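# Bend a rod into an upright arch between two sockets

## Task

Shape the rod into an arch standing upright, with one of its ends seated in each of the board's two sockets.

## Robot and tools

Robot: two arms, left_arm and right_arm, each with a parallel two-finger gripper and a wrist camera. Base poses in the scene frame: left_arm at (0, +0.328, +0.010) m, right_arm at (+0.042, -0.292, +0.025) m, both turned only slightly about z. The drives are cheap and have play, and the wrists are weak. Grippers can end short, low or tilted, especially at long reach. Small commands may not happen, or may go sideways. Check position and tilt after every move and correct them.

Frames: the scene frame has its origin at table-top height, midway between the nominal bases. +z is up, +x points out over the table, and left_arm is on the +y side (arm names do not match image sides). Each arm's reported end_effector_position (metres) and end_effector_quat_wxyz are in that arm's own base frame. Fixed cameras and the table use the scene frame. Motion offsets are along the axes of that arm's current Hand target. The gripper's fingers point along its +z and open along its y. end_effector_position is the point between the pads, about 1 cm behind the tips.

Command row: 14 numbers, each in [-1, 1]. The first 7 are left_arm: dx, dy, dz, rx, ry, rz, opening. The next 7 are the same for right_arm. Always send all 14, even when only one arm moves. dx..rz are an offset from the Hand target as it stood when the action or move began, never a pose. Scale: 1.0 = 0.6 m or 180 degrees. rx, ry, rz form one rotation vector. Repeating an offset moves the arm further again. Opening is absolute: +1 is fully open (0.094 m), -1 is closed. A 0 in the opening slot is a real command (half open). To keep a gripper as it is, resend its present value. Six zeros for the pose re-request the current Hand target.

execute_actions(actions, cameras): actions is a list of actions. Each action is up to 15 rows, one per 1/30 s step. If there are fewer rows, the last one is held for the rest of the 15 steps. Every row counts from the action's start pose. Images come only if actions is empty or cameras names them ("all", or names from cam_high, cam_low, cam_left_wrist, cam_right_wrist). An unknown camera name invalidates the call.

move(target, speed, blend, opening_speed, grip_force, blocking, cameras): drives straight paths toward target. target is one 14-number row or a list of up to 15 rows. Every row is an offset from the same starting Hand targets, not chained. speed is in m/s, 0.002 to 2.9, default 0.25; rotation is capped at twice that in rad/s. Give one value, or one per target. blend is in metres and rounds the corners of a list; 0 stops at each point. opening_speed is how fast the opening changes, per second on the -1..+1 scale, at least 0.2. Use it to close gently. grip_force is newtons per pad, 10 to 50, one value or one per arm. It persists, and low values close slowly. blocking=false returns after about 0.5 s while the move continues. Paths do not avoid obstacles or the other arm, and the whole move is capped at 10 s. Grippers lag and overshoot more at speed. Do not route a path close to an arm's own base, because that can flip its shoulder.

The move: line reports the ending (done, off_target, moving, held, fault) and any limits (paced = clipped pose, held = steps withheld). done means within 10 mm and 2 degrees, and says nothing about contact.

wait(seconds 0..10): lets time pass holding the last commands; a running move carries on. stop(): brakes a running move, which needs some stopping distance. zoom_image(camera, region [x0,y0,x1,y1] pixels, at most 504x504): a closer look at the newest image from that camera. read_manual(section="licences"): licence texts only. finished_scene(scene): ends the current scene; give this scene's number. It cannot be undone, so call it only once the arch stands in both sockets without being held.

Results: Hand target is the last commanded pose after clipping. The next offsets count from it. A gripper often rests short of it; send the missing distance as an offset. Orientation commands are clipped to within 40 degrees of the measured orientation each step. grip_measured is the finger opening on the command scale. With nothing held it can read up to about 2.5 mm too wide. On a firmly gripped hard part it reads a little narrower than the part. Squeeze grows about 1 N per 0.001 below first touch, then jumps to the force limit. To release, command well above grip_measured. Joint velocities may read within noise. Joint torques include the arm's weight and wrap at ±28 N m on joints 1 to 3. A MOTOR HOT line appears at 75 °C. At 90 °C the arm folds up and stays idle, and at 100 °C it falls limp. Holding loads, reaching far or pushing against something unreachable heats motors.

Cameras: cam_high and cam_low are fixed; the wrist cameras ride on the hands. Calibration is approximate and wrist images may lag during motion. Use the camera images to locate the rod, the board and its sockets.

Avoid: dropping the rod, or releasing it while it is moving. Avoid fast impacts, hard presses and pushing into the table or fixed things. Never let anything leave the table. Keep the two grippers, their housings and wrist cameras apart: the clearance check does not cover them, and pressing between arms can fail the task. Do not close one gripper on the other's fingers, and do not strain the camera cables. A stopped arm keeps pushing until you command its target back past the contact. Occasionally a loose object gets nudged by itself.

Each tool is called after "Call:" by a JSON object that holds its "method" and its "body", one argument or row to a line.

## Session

Call:
{"method": "execute_actions", "body": {
  "actions": []
}}

Call:
{"method": "zoom_image", "body": {
  "camera": "cam_high",
  "region": [260, 200, 460, 420]
}}

Call:
{"method": "zoom_image", "body": {
  "camera": "cam_low",
  "region": [200, 280, 460, 480]
}}

Scene clock: 0.00 s.
left_arm: end_effector_position=(+0.3639, +0.0528, +0.0813) grip_measured=+1.000 end_effector_quat_wxyz=(+0.559, -0.119, +0.807, +0.149) | right_arm: end_effector_position=(+0.3784, -0.0226, +0.0807) grip_measured=+1.000 end_effector_quat_wxyz=(+0.570, +0.045, +0.820, -0.034)
Joint positions: left_arm=[-0.057 1.521 0.287 0.862 -0.436 -0.049 0.094] | right_arm=[-0.019 1.524 0.298 0.868 0.088 0.029 0.094]
Joint velocities: within noise
Joint torques (N m): no reading
Motor temperatures (°C): left_arm=[22 24 30 33 22 23 22] | right_arm=[25 24 31 28 25 22 22]
Heat: left arm: 33 °C; right arm: 31 °C.
Hand target: left_arm +0.3697, +0.0531, +0.0948; +0.577, -0.125, +0.794, +0.146 | right_arm +0.3816, -0.0234, +0.0877; +0.578, +0.048, +0.814, -0.034
Tool commands: left_gripper/opening=+1.0 right_gripper/opening=+1.0
camera_calibration:
cam_left_wrist: T_world_to_cam=[[0.395962, -0.908296, -0.134957, -0.0759271], [-0.687314, -0.195693, -0.699503, 0.352506], [0.608945, 0.369734, -0.701771, -0.0654555], [0, 0, 0, 1]] pos_world=[0.312205, 0.0242197, 0.190397]
cam_right_wrist: T_world_to_cam=[[-0.0813139, -0.9964, -0.0239819, 0.0184596], [-0.735069, 0.0762022, -0.673696, 0.365797], [0.673098, -0.0371525, -0.738619, -0.0753145], [0, 0, 0, 1]] pos_world=[0.321081, -0.0122795, 0.19125]

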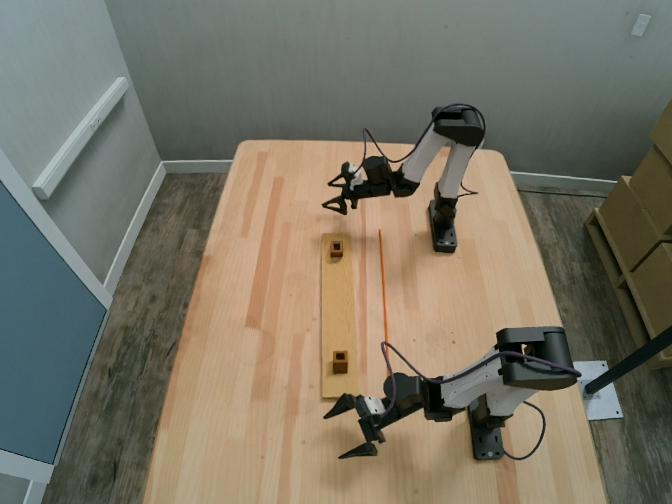

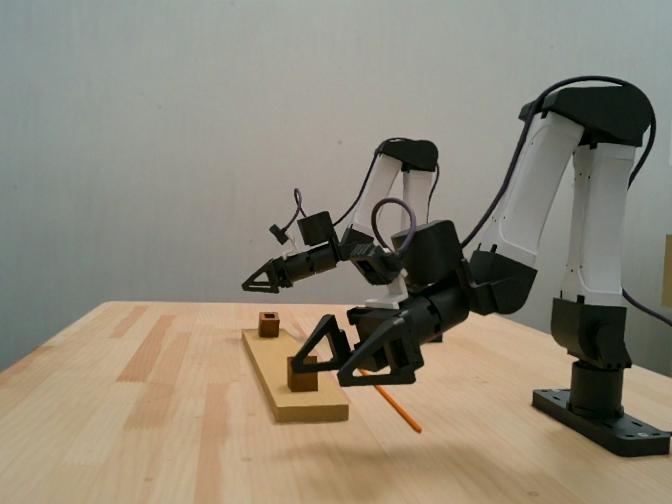

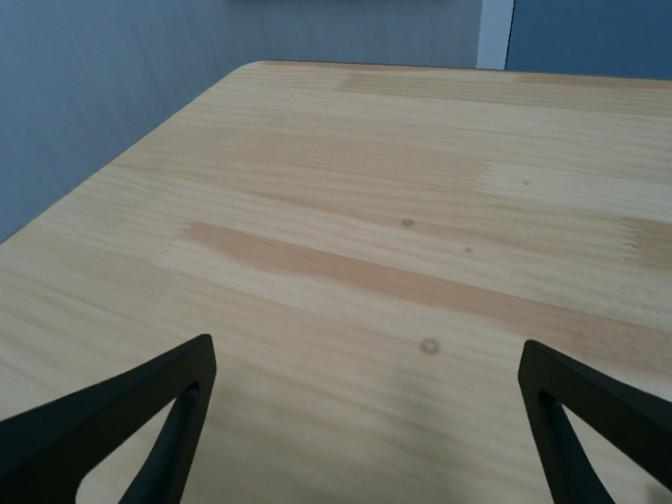

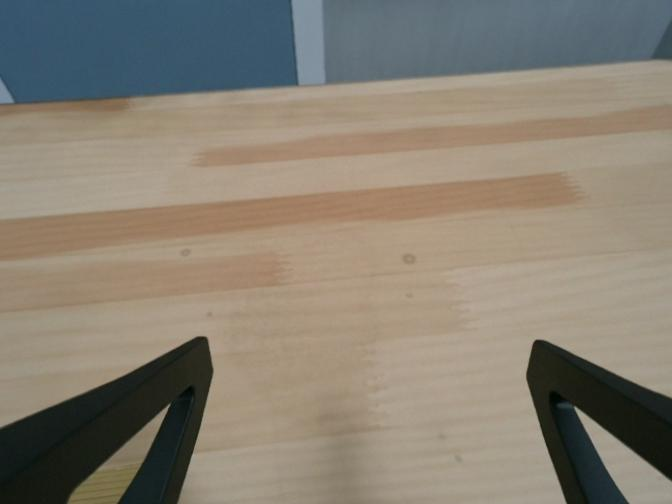

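Scaled by 2.291 from the camera's 672x504 image, which has a finer 960x720 frame.

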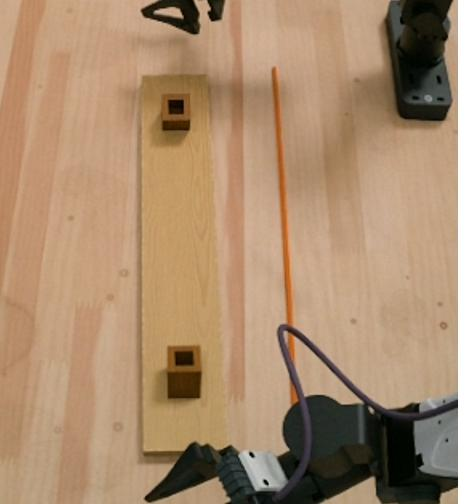

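Scaled by 1.938 from the camera's 672x504 image, which has a finer 960x720 frame.

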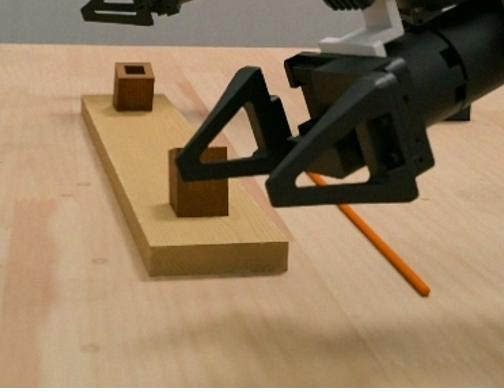

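Call:
{"method": "move", "body": {
  "target": [0.1248, -0.1255, -0.275, 0.3951, 0.2403, 0.5016, 0.0, 0.1608, 0.1687, -0.2703, -0.3358, 0.285, -0.4729, 0.0],
  "speed": 0.3,
  "cameras": ["all"]
}}

Call:
{"method": "zoom_image", "body": {
  "camera": "cam_high",
  "region": [300, 225, 370, 275]
}}

Call:
{"method": "zoom_image", "body": {
  "camera": "cam_high",
  "region": [305, 330, 375, 410]
}}

Scene clock: 12.10 s.
left_arm: end_effector_position=(+0.2226, -0.0795, +0.0577) grip_measured=+0.003 end_effector_quat_wxyz=(-0.006, +0.694, +0.720, -0.008) | right_arm: end_effector_position=(+0.2032, +0.0967, +0.0446) grip_measured=+0.002 end_effector_quat_wxyz=(+0.003, +0.716, -0.698, -0.006)
Joint positions: left_arm=[-0.336 1.491 0.965 -1.064 0.009 1.198 0.047] | right_arm=[0.437 1.455 0.878 -1.005 -0.01 -1.16 0.047]
Joint torques (N m): left_arm=[-0.66 -4.04 8.06 0.32 -0.16 0.25] | right_arm=[0.16 -3.77 8.17 0.27 -0.09 -0.13]
Heat: left arm: 35 °C; right arm: 33 °C.
Hand target: left_arm +0.2295, -0.0808, +0.0650; +0.000, +0.701, +0.713, +0.000 | right_arm +0.2098, +0.0987, +0.0501; +0.000, +0.723, -0.690, +0.000
Off the commanded pose: left_arm 0.010 m, 2 deg | right_arm 0.009 m, 1 deg.
move: done
camera_calibration:
cam_left_wrist: T_world_to_cam=[[-0.999292, -0.0247289, -0.0283511, 0.231277], [-0.0346347, 0.898957, 0.436666, 0.089043], [0.0146881, 0.437339, -0.899177, 0.202016], [0, 0, 0, 1]] pos_world=[0.23123, -0.162676, 0.149323]
cam_right_wrist: T_world_to_cam=[[0.998624, 0.0104678, -0.0513801, -0.193398], [0.0326954, -0.890365, 0.454072, 0.0907541], [-0.0409939, -0.455127, -0.889482, 0.212564], [0, 0, 0, 1]] pos_world=[0.198878, 0.179572, 0.137926]

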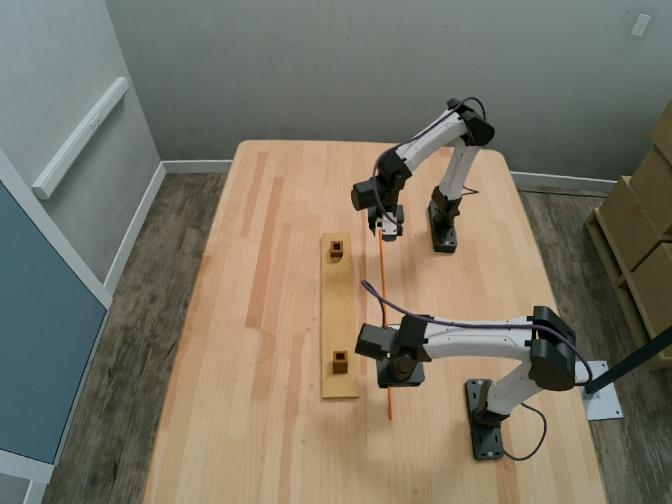

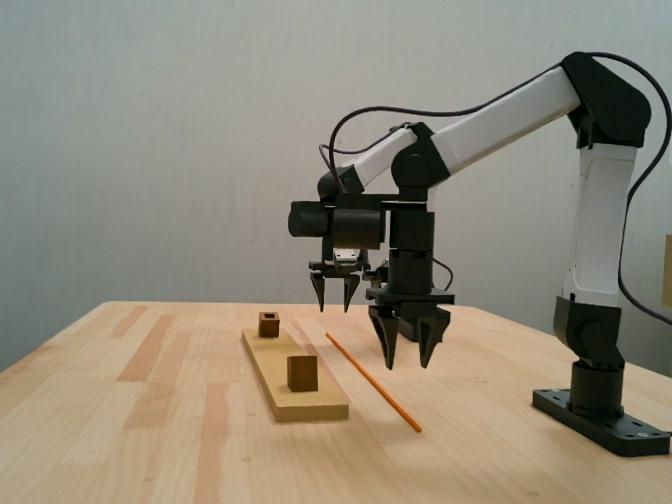

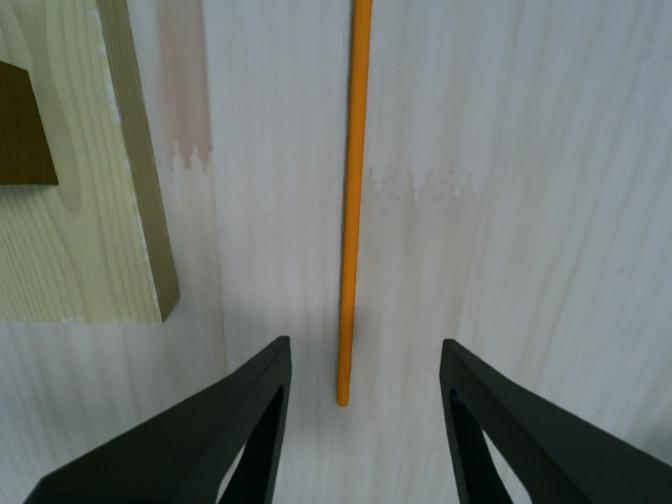

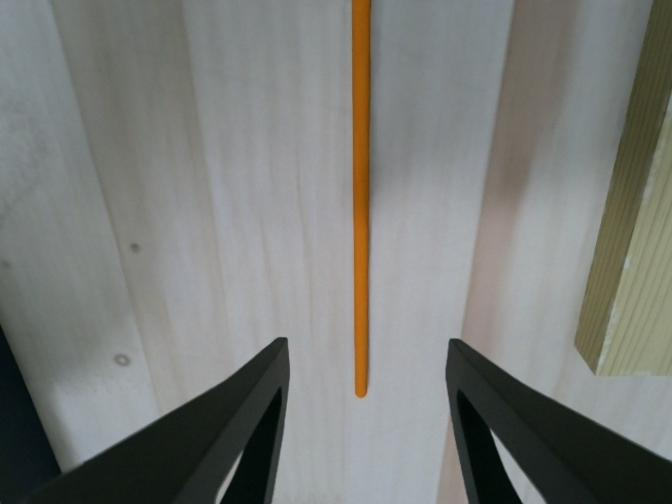

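Scaled by 7.200 from the camera's 672x504 image, which has a finer 960x720 frame.

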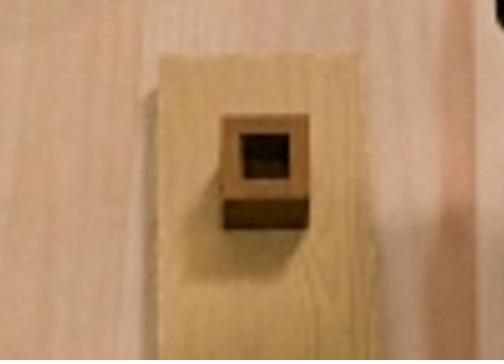

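Scaled by 6.300 from the camera's 672x504 image, which has a finer 960x720 frame.

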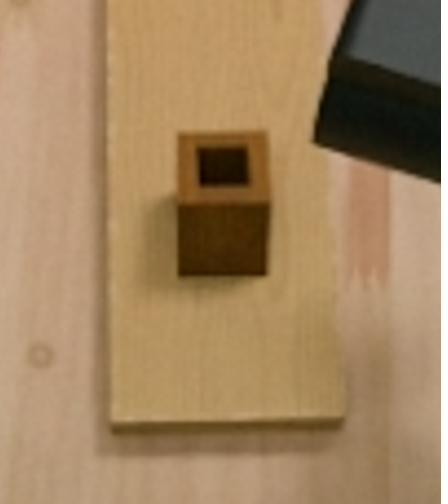

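Call:
{"method": "move", "body": {
  "target": [
    [0.0042, 0.0088, 0.1025, 0, 0, 0.0087, 0.0, 0.005, 0.0147, 0.1017, 0, 0, 0, 0.0],
    [0.0042, 0.0088, 0.1142, 0, 0, 0.0087, 0.0, 0.005, 0.0147, 0.1202, 0, 0, 0, 0.0]
  ],
  "speed": [0.15, 0.02],
  "cameras": ["cam_left_wrist", "cam_right_wrist", "cam_low"]
}}

Scene clock: 18.00 s.
left_arm: end_effector_position=(+0.2269, -0.0799, -0.0007) grip_measured=+0.003 end_effector_quat_wxyz=(-0.010, +0.709, +0.705, -0.009) | right_arm: end_effector_position=(+0.2007, +0.0953, -0.0167) grip_measured=+0.002 end_effector_quat_wxyz=(-0.001, +0.716, -0.698, -0.004)
Joint positions: left_arm=[-0.333 1.612 0.83 -0.815 0.007 1.243 0.047] | right_arm=[0.437 1.559 0.7 -0.713 -0.008 -1.16 0.047]
Joint torques (N m): left_arm=[0.47 -4.04 4.55 0.78 -0.14 0.25] | right_arm=[0.36 -3.66 3.93 0.73 -0.1 -0.11]
Heat: left arm: 35 °C; right arm: 34 °C.
Hand target: left_arm +0.2347, -0.0782, -0.0035; +0.000, +0.711, +0.704, +0.000 | right_arm +0.2011, +0.0953, -0.0220; +0.000, +0.723, -0.690, +0.000
Off the commanded pose: left_arm 0.008 m, 2 deg | right_arm 0.005 m, 1 deg.
move: done
camera_calibration:
cam_left_wrist: T_world_to_cam=[[-0.999624, 0.0167529, -0.0217147, 0.237299], [0.00550988, 0.898283, 0.439383, 0.105959], [0.0268669, 0.439098, -0.898037, 0.147007], [0, 0, 0, 1]] pos_world=[0.232677, -0.163707, 0.0906142]
cam_right_wrist: T_world_to_cam=[[0.999046, 0.0106135, -0.0423668, -0.194117], [0.028646, -0.89147, 0.452173, 0.11822], [-0.0329696, -0.452955, -0.890923, 0.15547], [0, 0, 0, 1]] pos_world=[0.195671, 0.17787, 0.0768317]
Images, in order (width x height): cam_low 672x504, cam_left_wrist 672x504, cam_right_wrist 672x504.

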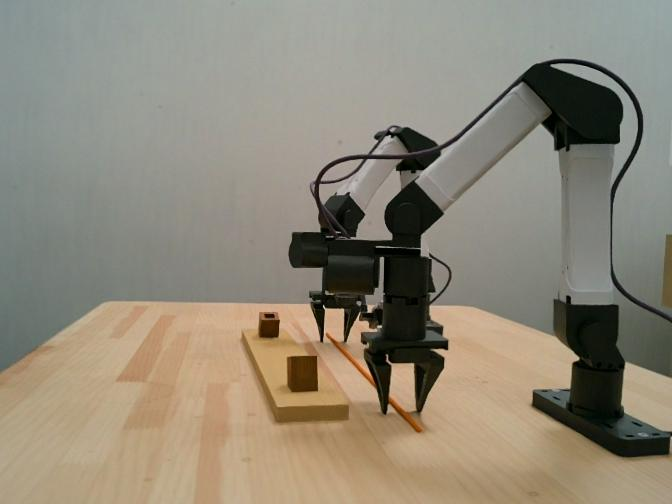

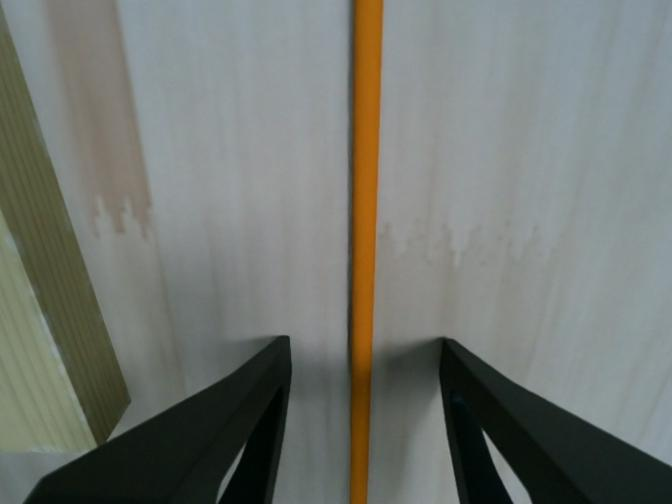

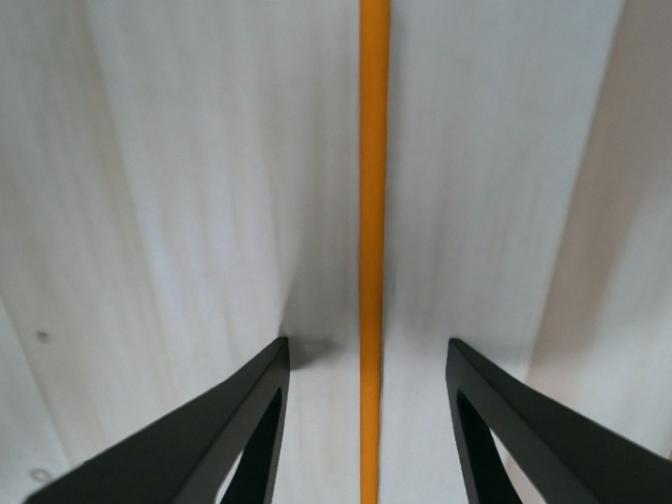

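Call:
{"method": "move", "body": {
  "target": [0, 0, 0, 0, 0, 0, -1.0, 0, 0, 0, 0, 0, 0, -1.0],
  "opening_speed": 0.7,
  "cameras": ["cam_left_wrist", "cam_right_wrist"]
}}

Scene clock: 20.47 s.
left_arm: end_effector_position=(+0.2305, -0.0805, -0.0011) grip_measured=-0.861 end_effector_quat_wxyz=(-0.004, +0.709, +0.705, -0.005) | right_arm: end_effector_position=(+0.2014, +0.0956, -0.0167) grip_measured=-0.904 end_effector_quat_wxyz=(-0.003, +0.716, -0.698, -0.003)
Joint positions: left_arm=[-0.332 1.613 0.83 -0.8 0.006 1.244 0.007] | right_arm=[0.437 1.559 0.7 -0.71 -0.008 -1.16 0.004]
Joint torques (N m): left_arm=[0.47 -4.16 4.55 0.66 -0.12 0.24] | right_arm=[0.35 -3.66 3.92 0.7 -0.1 -0.11]
Heat: left arm: 34 °C; right arm: 34 °C.
Hand target: left_arm +0.2347, -0.0782, -0.0035; +0.000, +0.711, +0.704, +0.000 | right_arm +0.2011, +0.0953, -0.0220; +0.000, +0.723, -0.690, +0.000
Off the commanded pose: left_arm 0.005 m, 1 deg | right_arm 0.005 m, 1 deg.
move: done
camera_calibration:
cam_left_wrist: T_world_to_cam=[[-0.999238, 0.0166485, -0.0353155, 0.240834], [-0.000442294, 0.899643, 0.436625, 0.108127], [0.0390405, 0.436308, -0.89895, 0.143761], [0, 0, 0, 1]] pos_world=[0.235086, -0.164009, 0.0905285]
cam_right_wrist: T_world_to_cam=[[0.999159, 0.0106745, -0.0395781, -0.19476], [0.0273973, -0.892078, 0.451051, 0.118779], [-0.030492, -0.451756, -0.89162, 0.155018], [0, 0, 0, 1]] pos_world=[0.196069, 0.178069, 0.0769333]
Images, in order (width x height): cam_left_wrist 672x504, cam_right_wrist 672x504.

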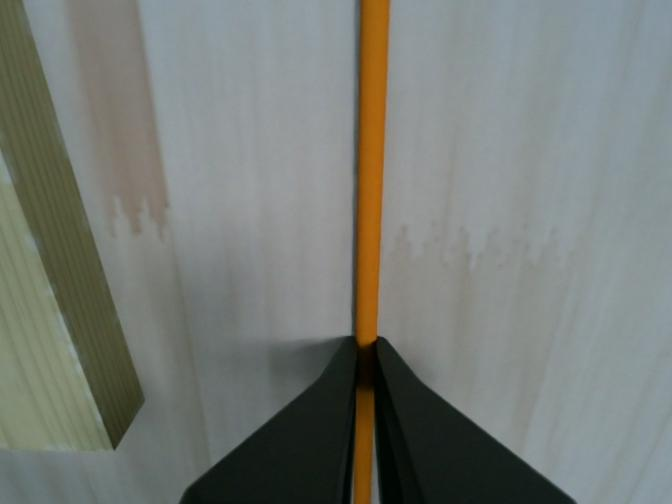

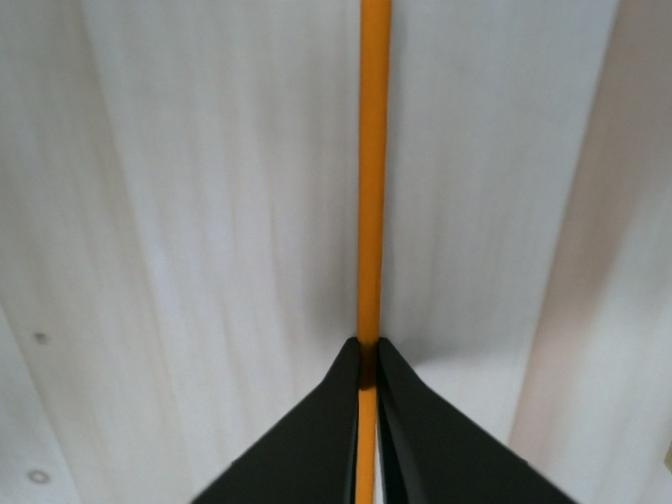

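Call:
{"method": "move", "body": {
  "target": [
    [0, 0, -0.0833, 0, 0, 0, -1.0, 0, 0, -0.0833, 0, 0, 0, -1.0],
    [-0.0318, 0.1985, -0.3577, -0.2667, 0.0041, -0.0093, -1.0, 0.0227, -0.2215, -0.3475, 0.2667, -0.0041, -0.0093, -1.0]
  ],
  "speed": 0.14,
  "blend": 0.02,
  "cameras": ["all"]
}}

Scene clock: 31.83 s.
left_arm: end_effector_position=(+0.3388, -0.0946, +0.1802) grip_measured=-0.861 end_effector_quat_wxyz=(+0.241, +0.659, +0.662, +0.264) | right_arm: end_effector_position=(+0.3224, +0.0881, +0.1618) grip_measured=-0.905 end_effector_quat_wxyz=(-0.270, +0.685, -0.628, +0.252)
Joint positions: left_arm=[-0.422 1.287 1.049 -0.66 -0.307 1.252 0.007] | right_arm=[0.369 1.168 0.875 -0.543 0.197 -1.366 0.004]
Joint torques (N m): left_arm=[-0.65 -5.5 9.51 2.14 -0.34 0.18] | right_arm=[-1.1 -5 9.76 2.35 0.02 -0.09]
Heat: left arm: 35 °C; right arm: 34 °C.
Hand target: left_arm +0.3537, -0.0986, +0.2110; +0.284, +0.639, +0.653, +0.291 | right_arm +0.3345, +0.0879, +0.1865; -0.299, +0.671, -0.620, +0.276
Off the commanded pose: left_arm 0.034 m, 6 deg | right_arm 0.028 m, 5 deg.
move: off_target (left_arm, right_arm)
camera_calibration:
cam_left_wrist: T_world_to_cam=[[-0.712451, 0.0205699, -0.70142, 0.378915], [-0.314181, 0.884435, 0.345059, 0.163086], [0.627458, 0.46621, -0.623654, 0.0625361], [0, 0, 0, 1]] pos_world=[0.281958, -0.181188, 0.248505]
cam_right_wrist: T_world_to_cam=[[0.750972, 0.0524466, 0.658248, -0.34503], [-0.235319, -0.91014, 0.340984, 0.132425], [0.616981, -0.410968, -0.671148, 0.0665071], [0, 0, 0, 1]] pos_world=[0.249236, 0.165953, 0.226597]

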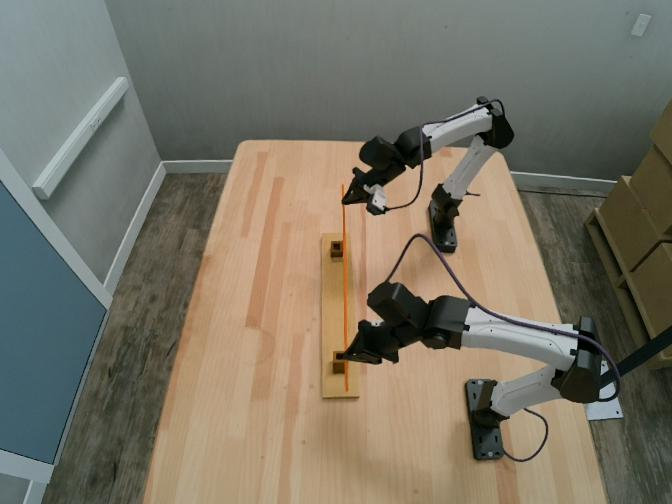

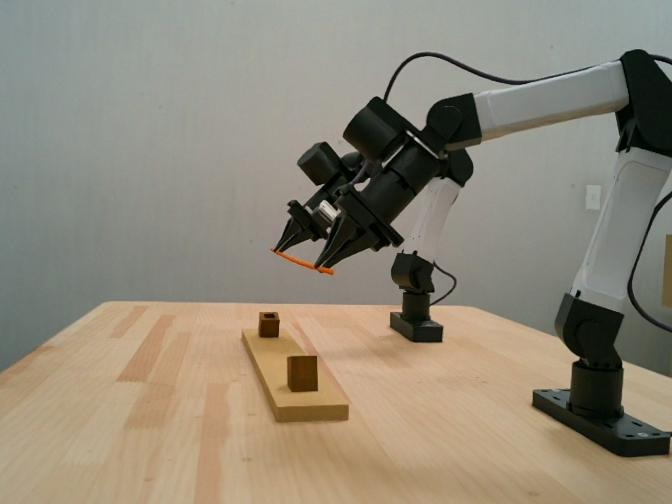

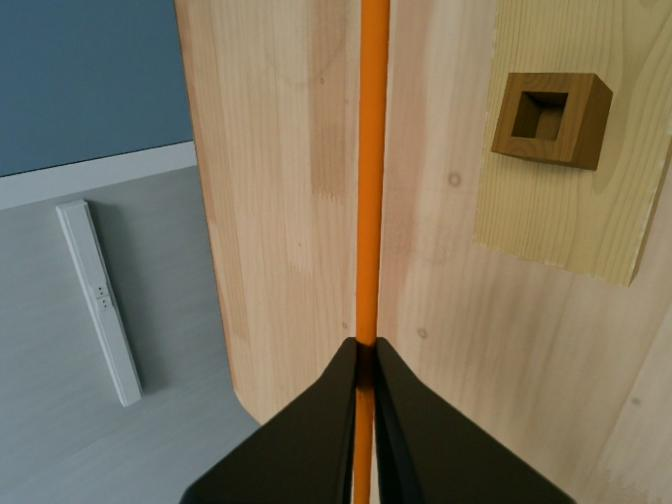

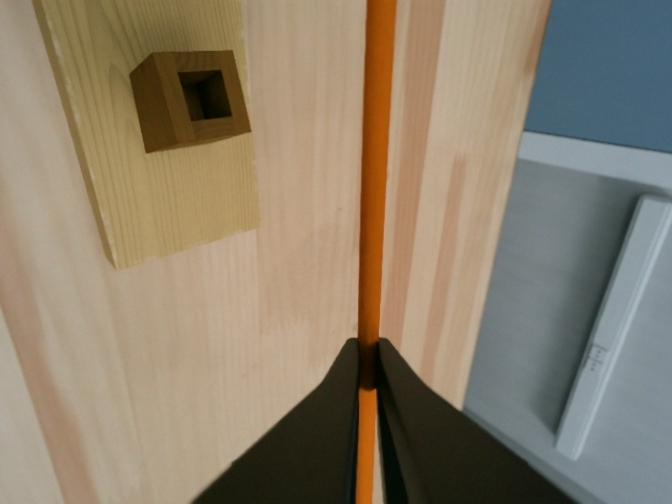

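Call:
{"method": "move", "body": {
  "target": [
    [-0.0222, 0.0041, -0.0037, -0.022, -0.0892, -0.0991, -1.0, -0.0217, -0.0098, -0.0137, 0.0083, -0.0855, 0.095, -1.0],
    [-0.0618, -0.0047, -0.0018, -0.0157, -0.1704, -0.176, -1.0, -0.0677, 0.0137, 0.0, 0.0071, -0.1617, 0.178, -1.0],
    [-0.1195, -0.0338, 0.0105, -0.0139, -0.2416, -0.2364, -1.0, -0.1298, 0.0462, 0.02, 0.0017, -0.2363, 0.2321, -1.0],
    [-0.1763, -0.0683, 0.0273, -0.003, -0.2991, -0.2811, -1.0, -0.1852, 0.0785, 0.0392, -0.0144, -0.2927, 0.2756, -1.0]
  ],
  "speed": 0.11,
  "blend": [0.015, 0.015, 0.015, 0],
  "cameras": ["all"]
}}

Call:
{"method": "zoom_image", "body": {
  "camera": "cam_low",
  "region": [230, 190, 340, 410]
}}

Call:
{"method": "zoom_image", "body": {
  "camera": "cam_high",
  "region": [305, 200, 375, 270]
}}

Call:
{"method": "zoom_image", "body": {
  "camera": "cam_high",
  "region": [305, 310, 375, 380]
}}

Scene clock: 41.27 s.
left_arm: end_effector_position=(+0.3539, -0.1697, +0.1467) grip_measured=-0.861 end_effector_quat_wxyz=(+0.610, +0.332, +0.712, -0.100) | right_arm: end_effector_position=(+0.3335, +0.1647, +0.1275) grip_measured=-0.905 end_effector_quat_wxyz=(+0.602, -0.374, +0.693, +0.134)
Joint positions: left_arm=[-0.335 1.362 0.402 0.714 0.256 0.336 0.007] | right_arm=[0.257 1.375 0.318 0.789 -0.442 -0.393 0.004]
Joint torques (N m): left_arm=[-3.12 -3.3 6.31 2.88 1.16 0.02] | right_arm=[2.93 -3.18 5.03 3.03 -1.66 0.18]
Motor temperatures (°C): left_arm=[22 26 33 39 23 23 23] | right_arm=[26 26 35 32 26 22 23]
Heat: left arm: 39 °C; right arm: 35 °C.
Hand target: left_arm +0.3407, -0.2046, +0.1695; +0.636, +0.368, +0.659, -0.162 | right_arm +0.3119, +0.1976, +0.1358; +0.605, -0.415, +0.649, +0.199
Off the commanded pose: left_arm 0.044 m, 11 deg | right_arm 0.040 m, 10 deg.
move: off_target (left_arm, right_arm)
camera_calibration:
cam_left_wrist: T_world_to_cam=[[-0.555219, -0.781745, -0.283914, 0.114613], [-0.390018, 0.546227, -0.741298, 0.374618], [0.734587, -0.300852, -0.60817, -0.103199], [0, 0, 0, 1]] pos_world=[0.285551, -0.146076, 0.247481]
cam_right_wrist: T_world_to_cam=[[0.706624, -0.665318, 0.240902, -0.148564], [-0.329976, -0.61101, -0.719571, 0.333985], [0.625938, 0.428974, -0.651293, -0.0757077], [0, 0, 0, 1]] pos_world=[0.262574, 0.137702, 0.226808]

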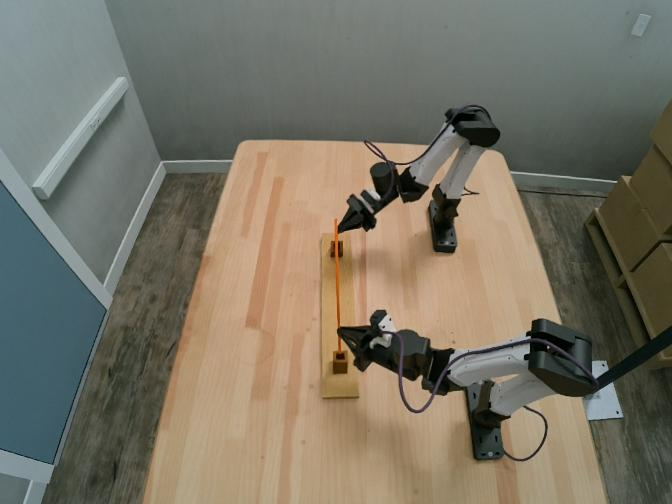

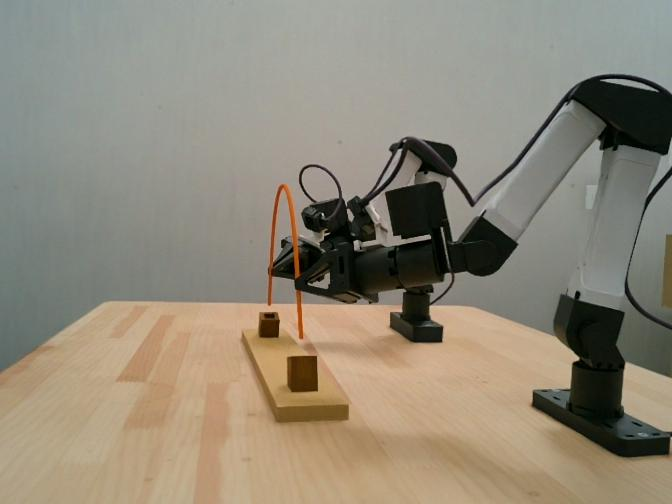

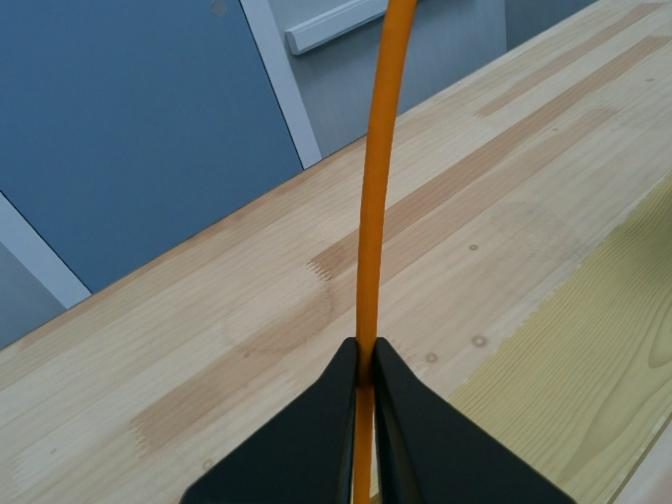

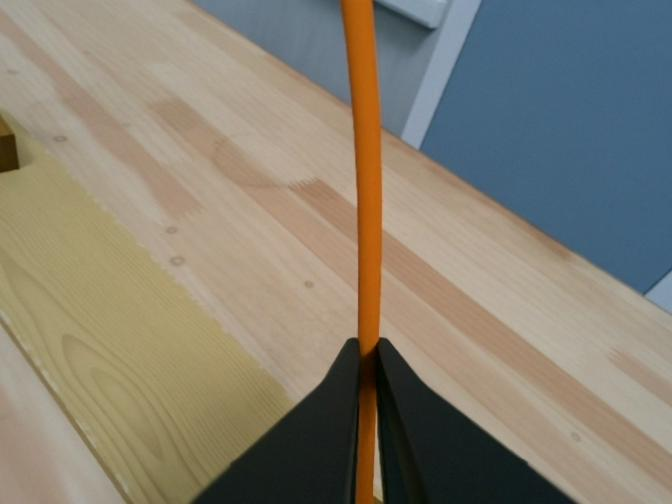

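Scaled by 2.291 from the camera's 672x504 image, which has a finer 960x720 frame.

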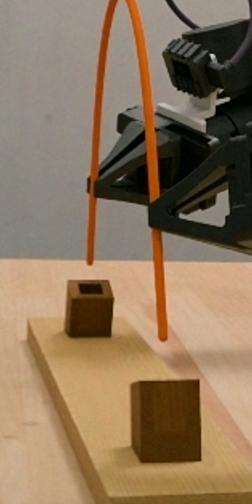

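Scaled by 7.200 from the camera's 672x504 image, which has a finer 960x720 frame.

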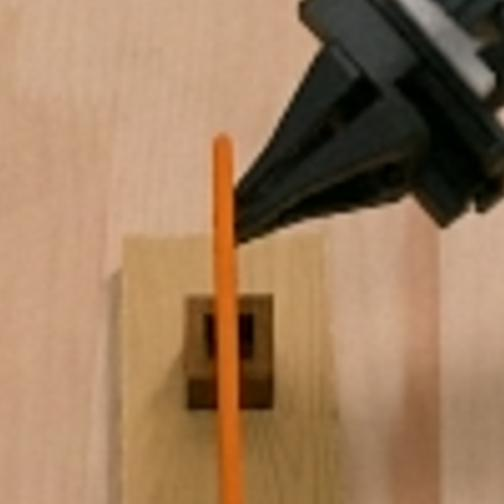

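Scaled by 7.200 from the camera's 672x504 image, which has a finer 960x720 frame.

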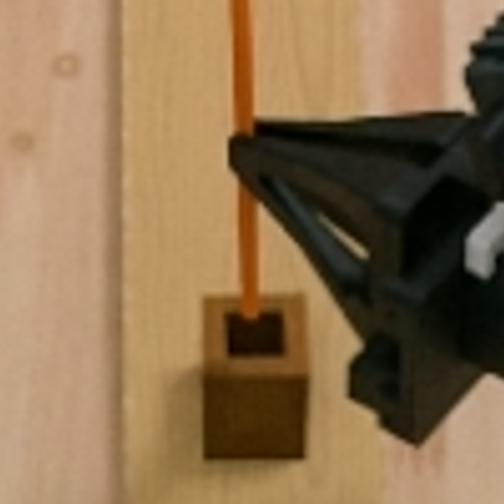

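Call:
{"method": "move", "body": {
  "target": [0.0343, -0.0215, 0.0123, 0, 0, 0, -1.0, 0.0228, 0.0165, 0.014, 0, 0, 0, -1.0],
  "speed": 0.05,
  "cameras": ["cam_high", "cam_low"]
}}

Call:
{"method": "zoom_image", "body": {
  "camera": "cam_low",
  "region": [240, 280, 340, 410]
}}

Call:
{"method": "zoom_image", "body": {
  "camera": "cam_high",
  "region": [305, 210, 365, 270]
}}

Call:
{"method": "zoom_image", "body": {
  "camera": "cam_high",
  "region": [305, 310, 375, 380]
}}

Scene clock: 48.53 s.
left_arm: end_effector_position=(+0.3503, -0.1803, +0.1225) grip_measured=-0.861 end_effector_quat_wxyz=(+0.609, +0.333, +0.711, -0.116) | right_arm: end_effector_position=(+0.3286, +0.1761, +0.1097) grip_measured=-0.905 end_effector_quat_wxyz=(+0.600, -0.377, +0.689, +0.151)
Joint positions: left_arm=[-0.364 1.486 0.355 0.891 0.254 0.312 0.007] | right_arm=[0.291 1.485 0.285 0.937 -0.442 -0.369 0.004]
Joint torques (N m): left_arm=[-3.58 -3.69 5.94 2.86 0.84 0.11] | right_arm=[3.41 -3.54 4.71 3.02 -1.25 0.1]
Heat: left arm: 42 °C; right arm: 35 °C.
Hand target: left_arm +0.3387, -0.2126, +0.1455; +0.636, +0.368, +0.659, -0.162 | right_arm +0.3104, +0.2056, +0.1187; +0.605, -0.415, +0.649, +0.199
Off the commanded pose: left_arm 0.041 m, 9 deg | right_arm 0.036 m, 8 deg.
move: off_target (left_arm, right_arm)
Images, in order (width x height): cam_high 672x504, cam_low 672x504.

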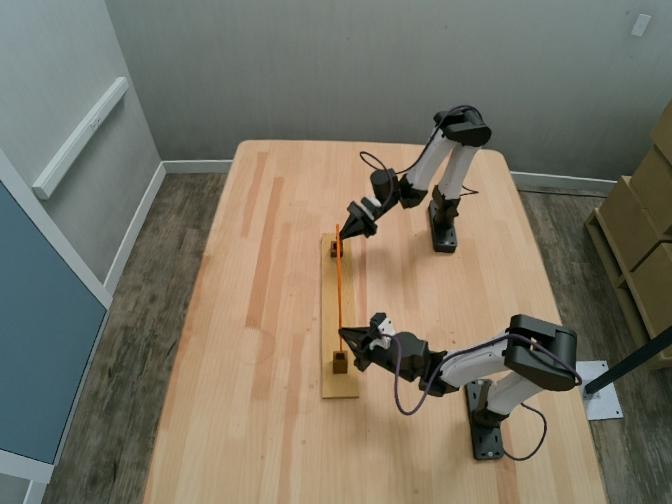

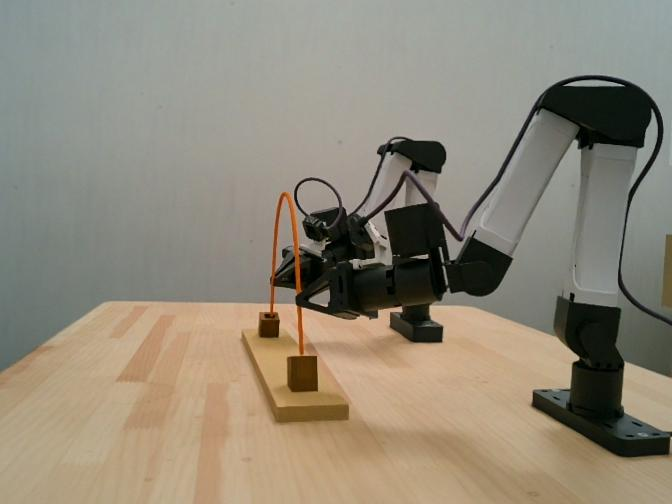

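Scaled by 3.877 from the camera's 672x504 image, which has a finer 960x720 frame.

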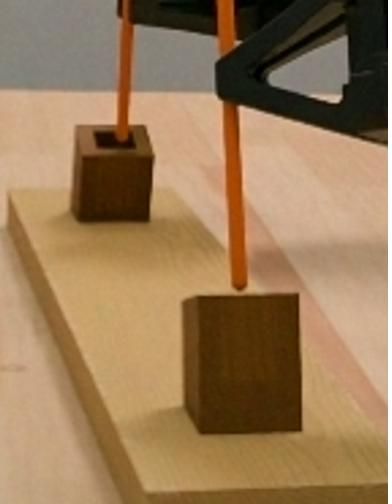

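Scaled by 8.400 from the camera's 672x504 image, which has a finer 960x720 frame.

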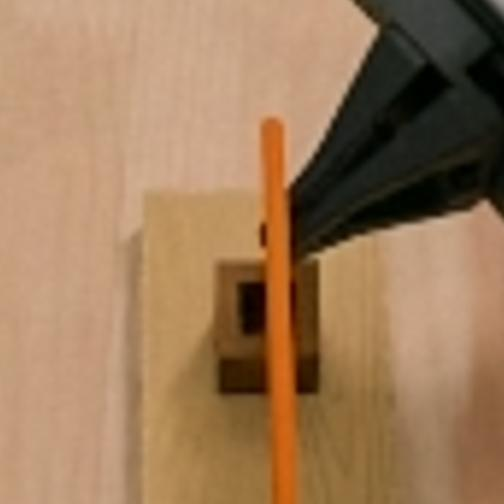

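Scaled by 7.200 from the camera's 672x504 image, which has a finer 960x720 frame.

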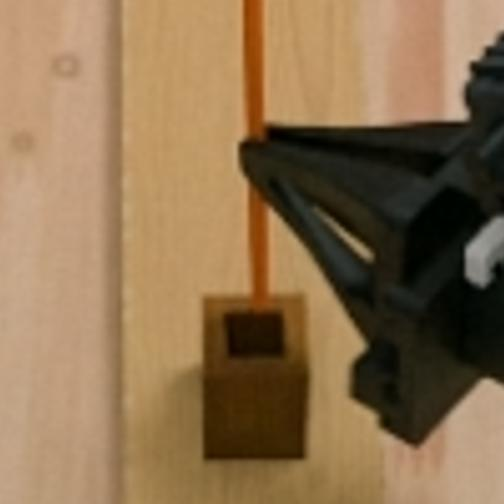

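Call:
{"method": "move", "body": {
  "target": [0.007, 0.0173, -0.0167, 0, 0, 0, -1.0, 0.0073, -0.0173, -0.0145, 0, 0, 0, -1.0],
  "speed": 0.05,
  "cameras": []
}}

Scene clock: 53.17 s.
left_arm: end_effector_position=(+0.3496, -0.1717, +0.1168) grip_measured=-0.861 end_effector_quat_wxyz=(+0.604, +0.329, +0.717, -0.117) | right_arm: end_effector_position=(+0.3318, +0.1680, +0.1102) grip_measured=-0.905 end_effector_quat_wxyz=(+0.602, -0.373, +0.691, +0.148)
Joint positions: left_arm=[-0.333 1.486 0.339 0.891 0.279 0.312 0.007] | right_arm=[0.257 1.485 0.285 0.937 -0.465 -0.375 0.004]
Joint torques (N m): left_arm=[-1.36 -5.31 5.67 2.79 1.16 0.23] | right_arm=[0.96 -4.29 4.44 2.87 -1.66 -0.09]
Motor temperatures (°C): left_arm=[22 26 34 44 23 23 24] | right_arm=[26 26 35 35 27 22 24]
Heat: left arm: 44 °C; right arm: 35 °C.
Hand target: left_arm +0.3390, -0.1976, +0.1456; +0.636, +0.368, +0.659, -0.162 | right_arm +0.3134, +0.1917, +0.1187; +0.605, -0.415, +0.649, +0.199
Off the commanded pose: left_arm 0.040 m, 10 deg | right_arm 0.031 m, 9 deg.
move: off_target (left_arm, right_arm)
No camera images: "cameras" was empty.

Call:
{"method": "move", "body": {
  "target": [0.0502, 0.0012, -0.0078, 0, 0, 0, -1.0, 0.0527, 0.0002, -0.0015, 0, 0, 0, -1.0],
  "speed": 0.05,
  "cameras": ["cam_high", "cam_low", "cam_left_wrist", "cam_right_wrist"]
}}

Call:
{"method": "zoom_image", "body": {
  "camera": "cam_low",
  "region": [230, 190, 340, 410]
}}

Call:
{"method": "zoom_image", "body": {
  "camera": "cam_high",
  "region": [305, 210, 365, 270]
}}

Call:
{"method": "zoom_image", "body": {
  "camera": "cam_high",
  "region": [305, 310, 375, 380]
}}

Scene clock: 57.17 s.
left_arm: end_effector_position=(+0.3466, -0.1632, +0.0956) grip_measured=-0.861 end_effector_quat_wxyz=(+0.608, +0.337, +0.709, -0.120) | right_arm: end_effector_position=(+0.3301, +0.1620, +0.0809) grip_measured=-0.905 end_effector_quat_wxyz=(+0.599, -0.382, +0.686, +0.155)
Joint positions: left_arm=[-0.287 1.61 0.284 1.078 0.342 0.335 0.007] | right_arm=[0.214 1.678 0.245 1.16 -0.531 -0.396 0.004]
Joint torques (N m): left_arm=[-1.11 -3.97 4.78 2.84 1.04 0.15] | right_arm=[0.64 -4.08 3.36 2.94 -1.46 -0.02]
Heat: left arm: 45 °C; right arm: 36 °C.
Hand target: left_arm +0.3385, -0.1855, +0.1176; +0.636, +0.368, +0.659, -0.162 | right_arm +0.3152, +0.1817, +0.0888; +0.605, -0.415, +0.649, +0.199
Off the commanded pose: left_arm 0.032 m, 9 deg | right_arm 0.026 m, 8 deg.
move: off_target (left_arm, right_arm)
camera_calibration:
cam_left_wrist: T_world_to_cam=[[-0.585404, -0.767112, -0.262378, 0.111953], [-0.378343, 0.544712, -0.748429, 0.326702], [0.717048, -0.338864, -0.609108, -0.126928], [0, 0, 0, 1]] pos_world=[0.280157, -0.135089, 0.196574]
cam_right_wrist: T_world_to_cam=[[0.73721, -0.638361, 0.221397, -0.149658], [-0.310217, -0.610884, -0.728414, 0.29183], [0.600239, 0.468312, -0.64838, -0.100889], [0, 0, 0, 1]] pos_world=[0.261418, 0.129986, 0.180292]

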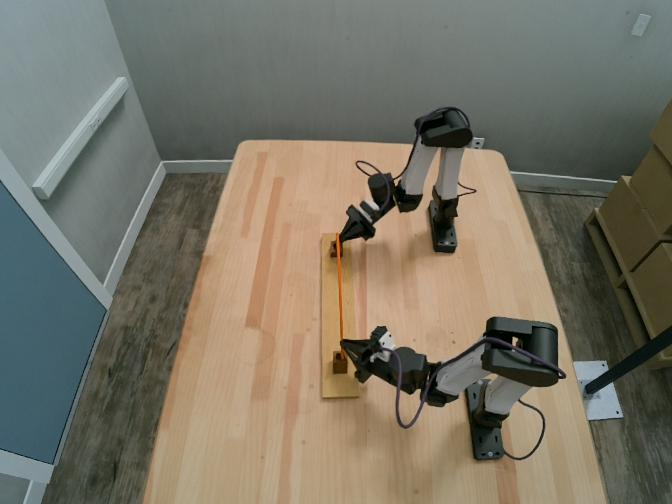

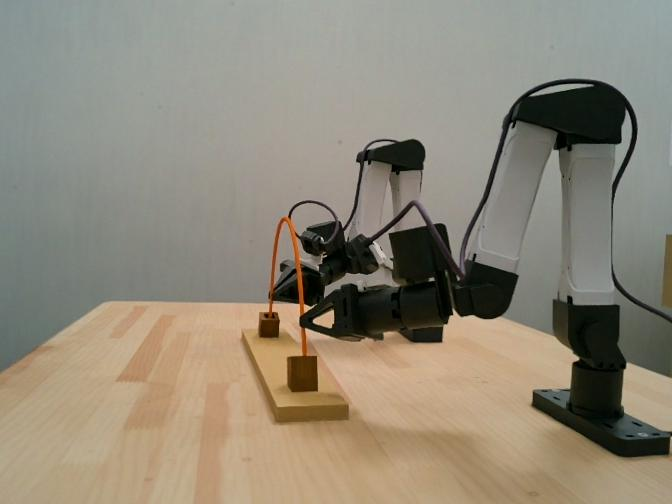

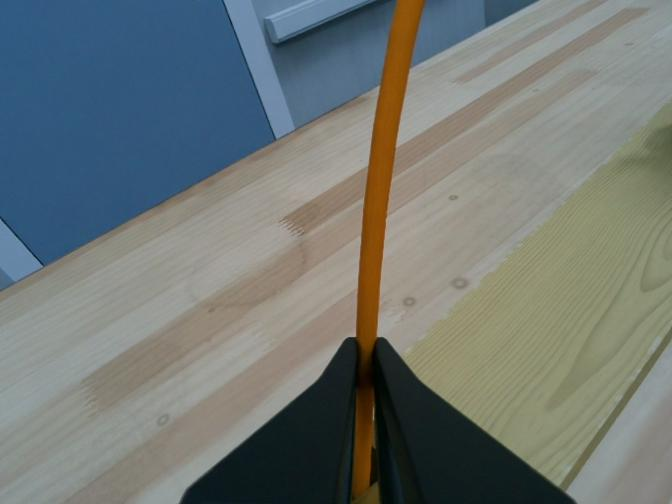

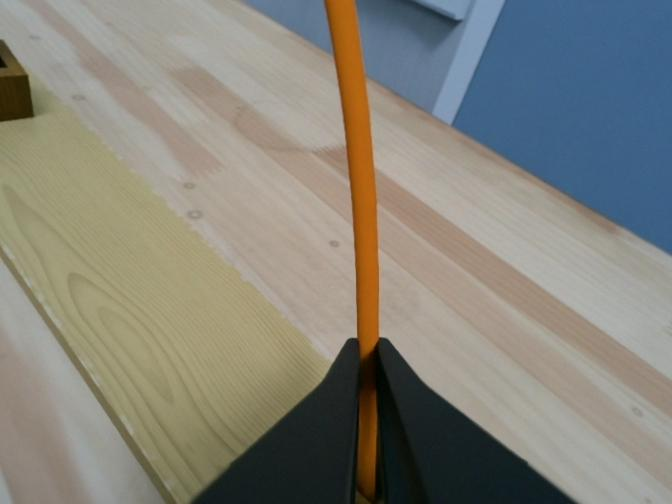

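Scaled by 2.291 from the camera's 672x504 image, which has a finer 960x720 frame.

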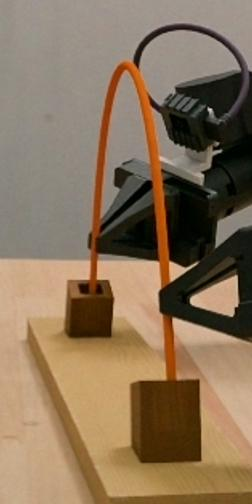

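Scaled by 8.400 from the camera's 672x504 image, which has a finer 960x720 frame.

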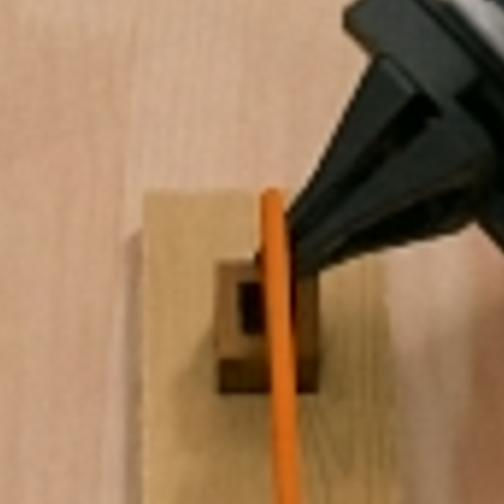

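Scaled by 7.200 from the camera's 672x504 image, which has a finer 960x720 frame.

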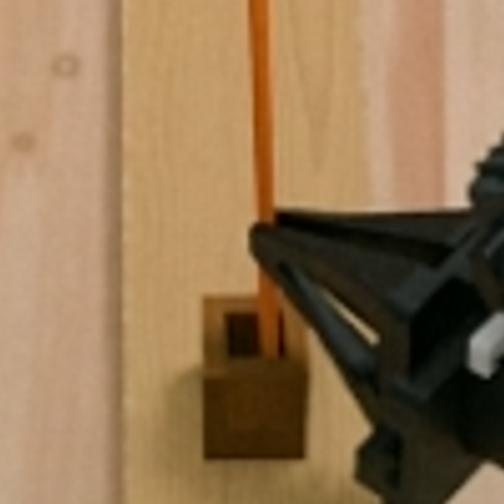

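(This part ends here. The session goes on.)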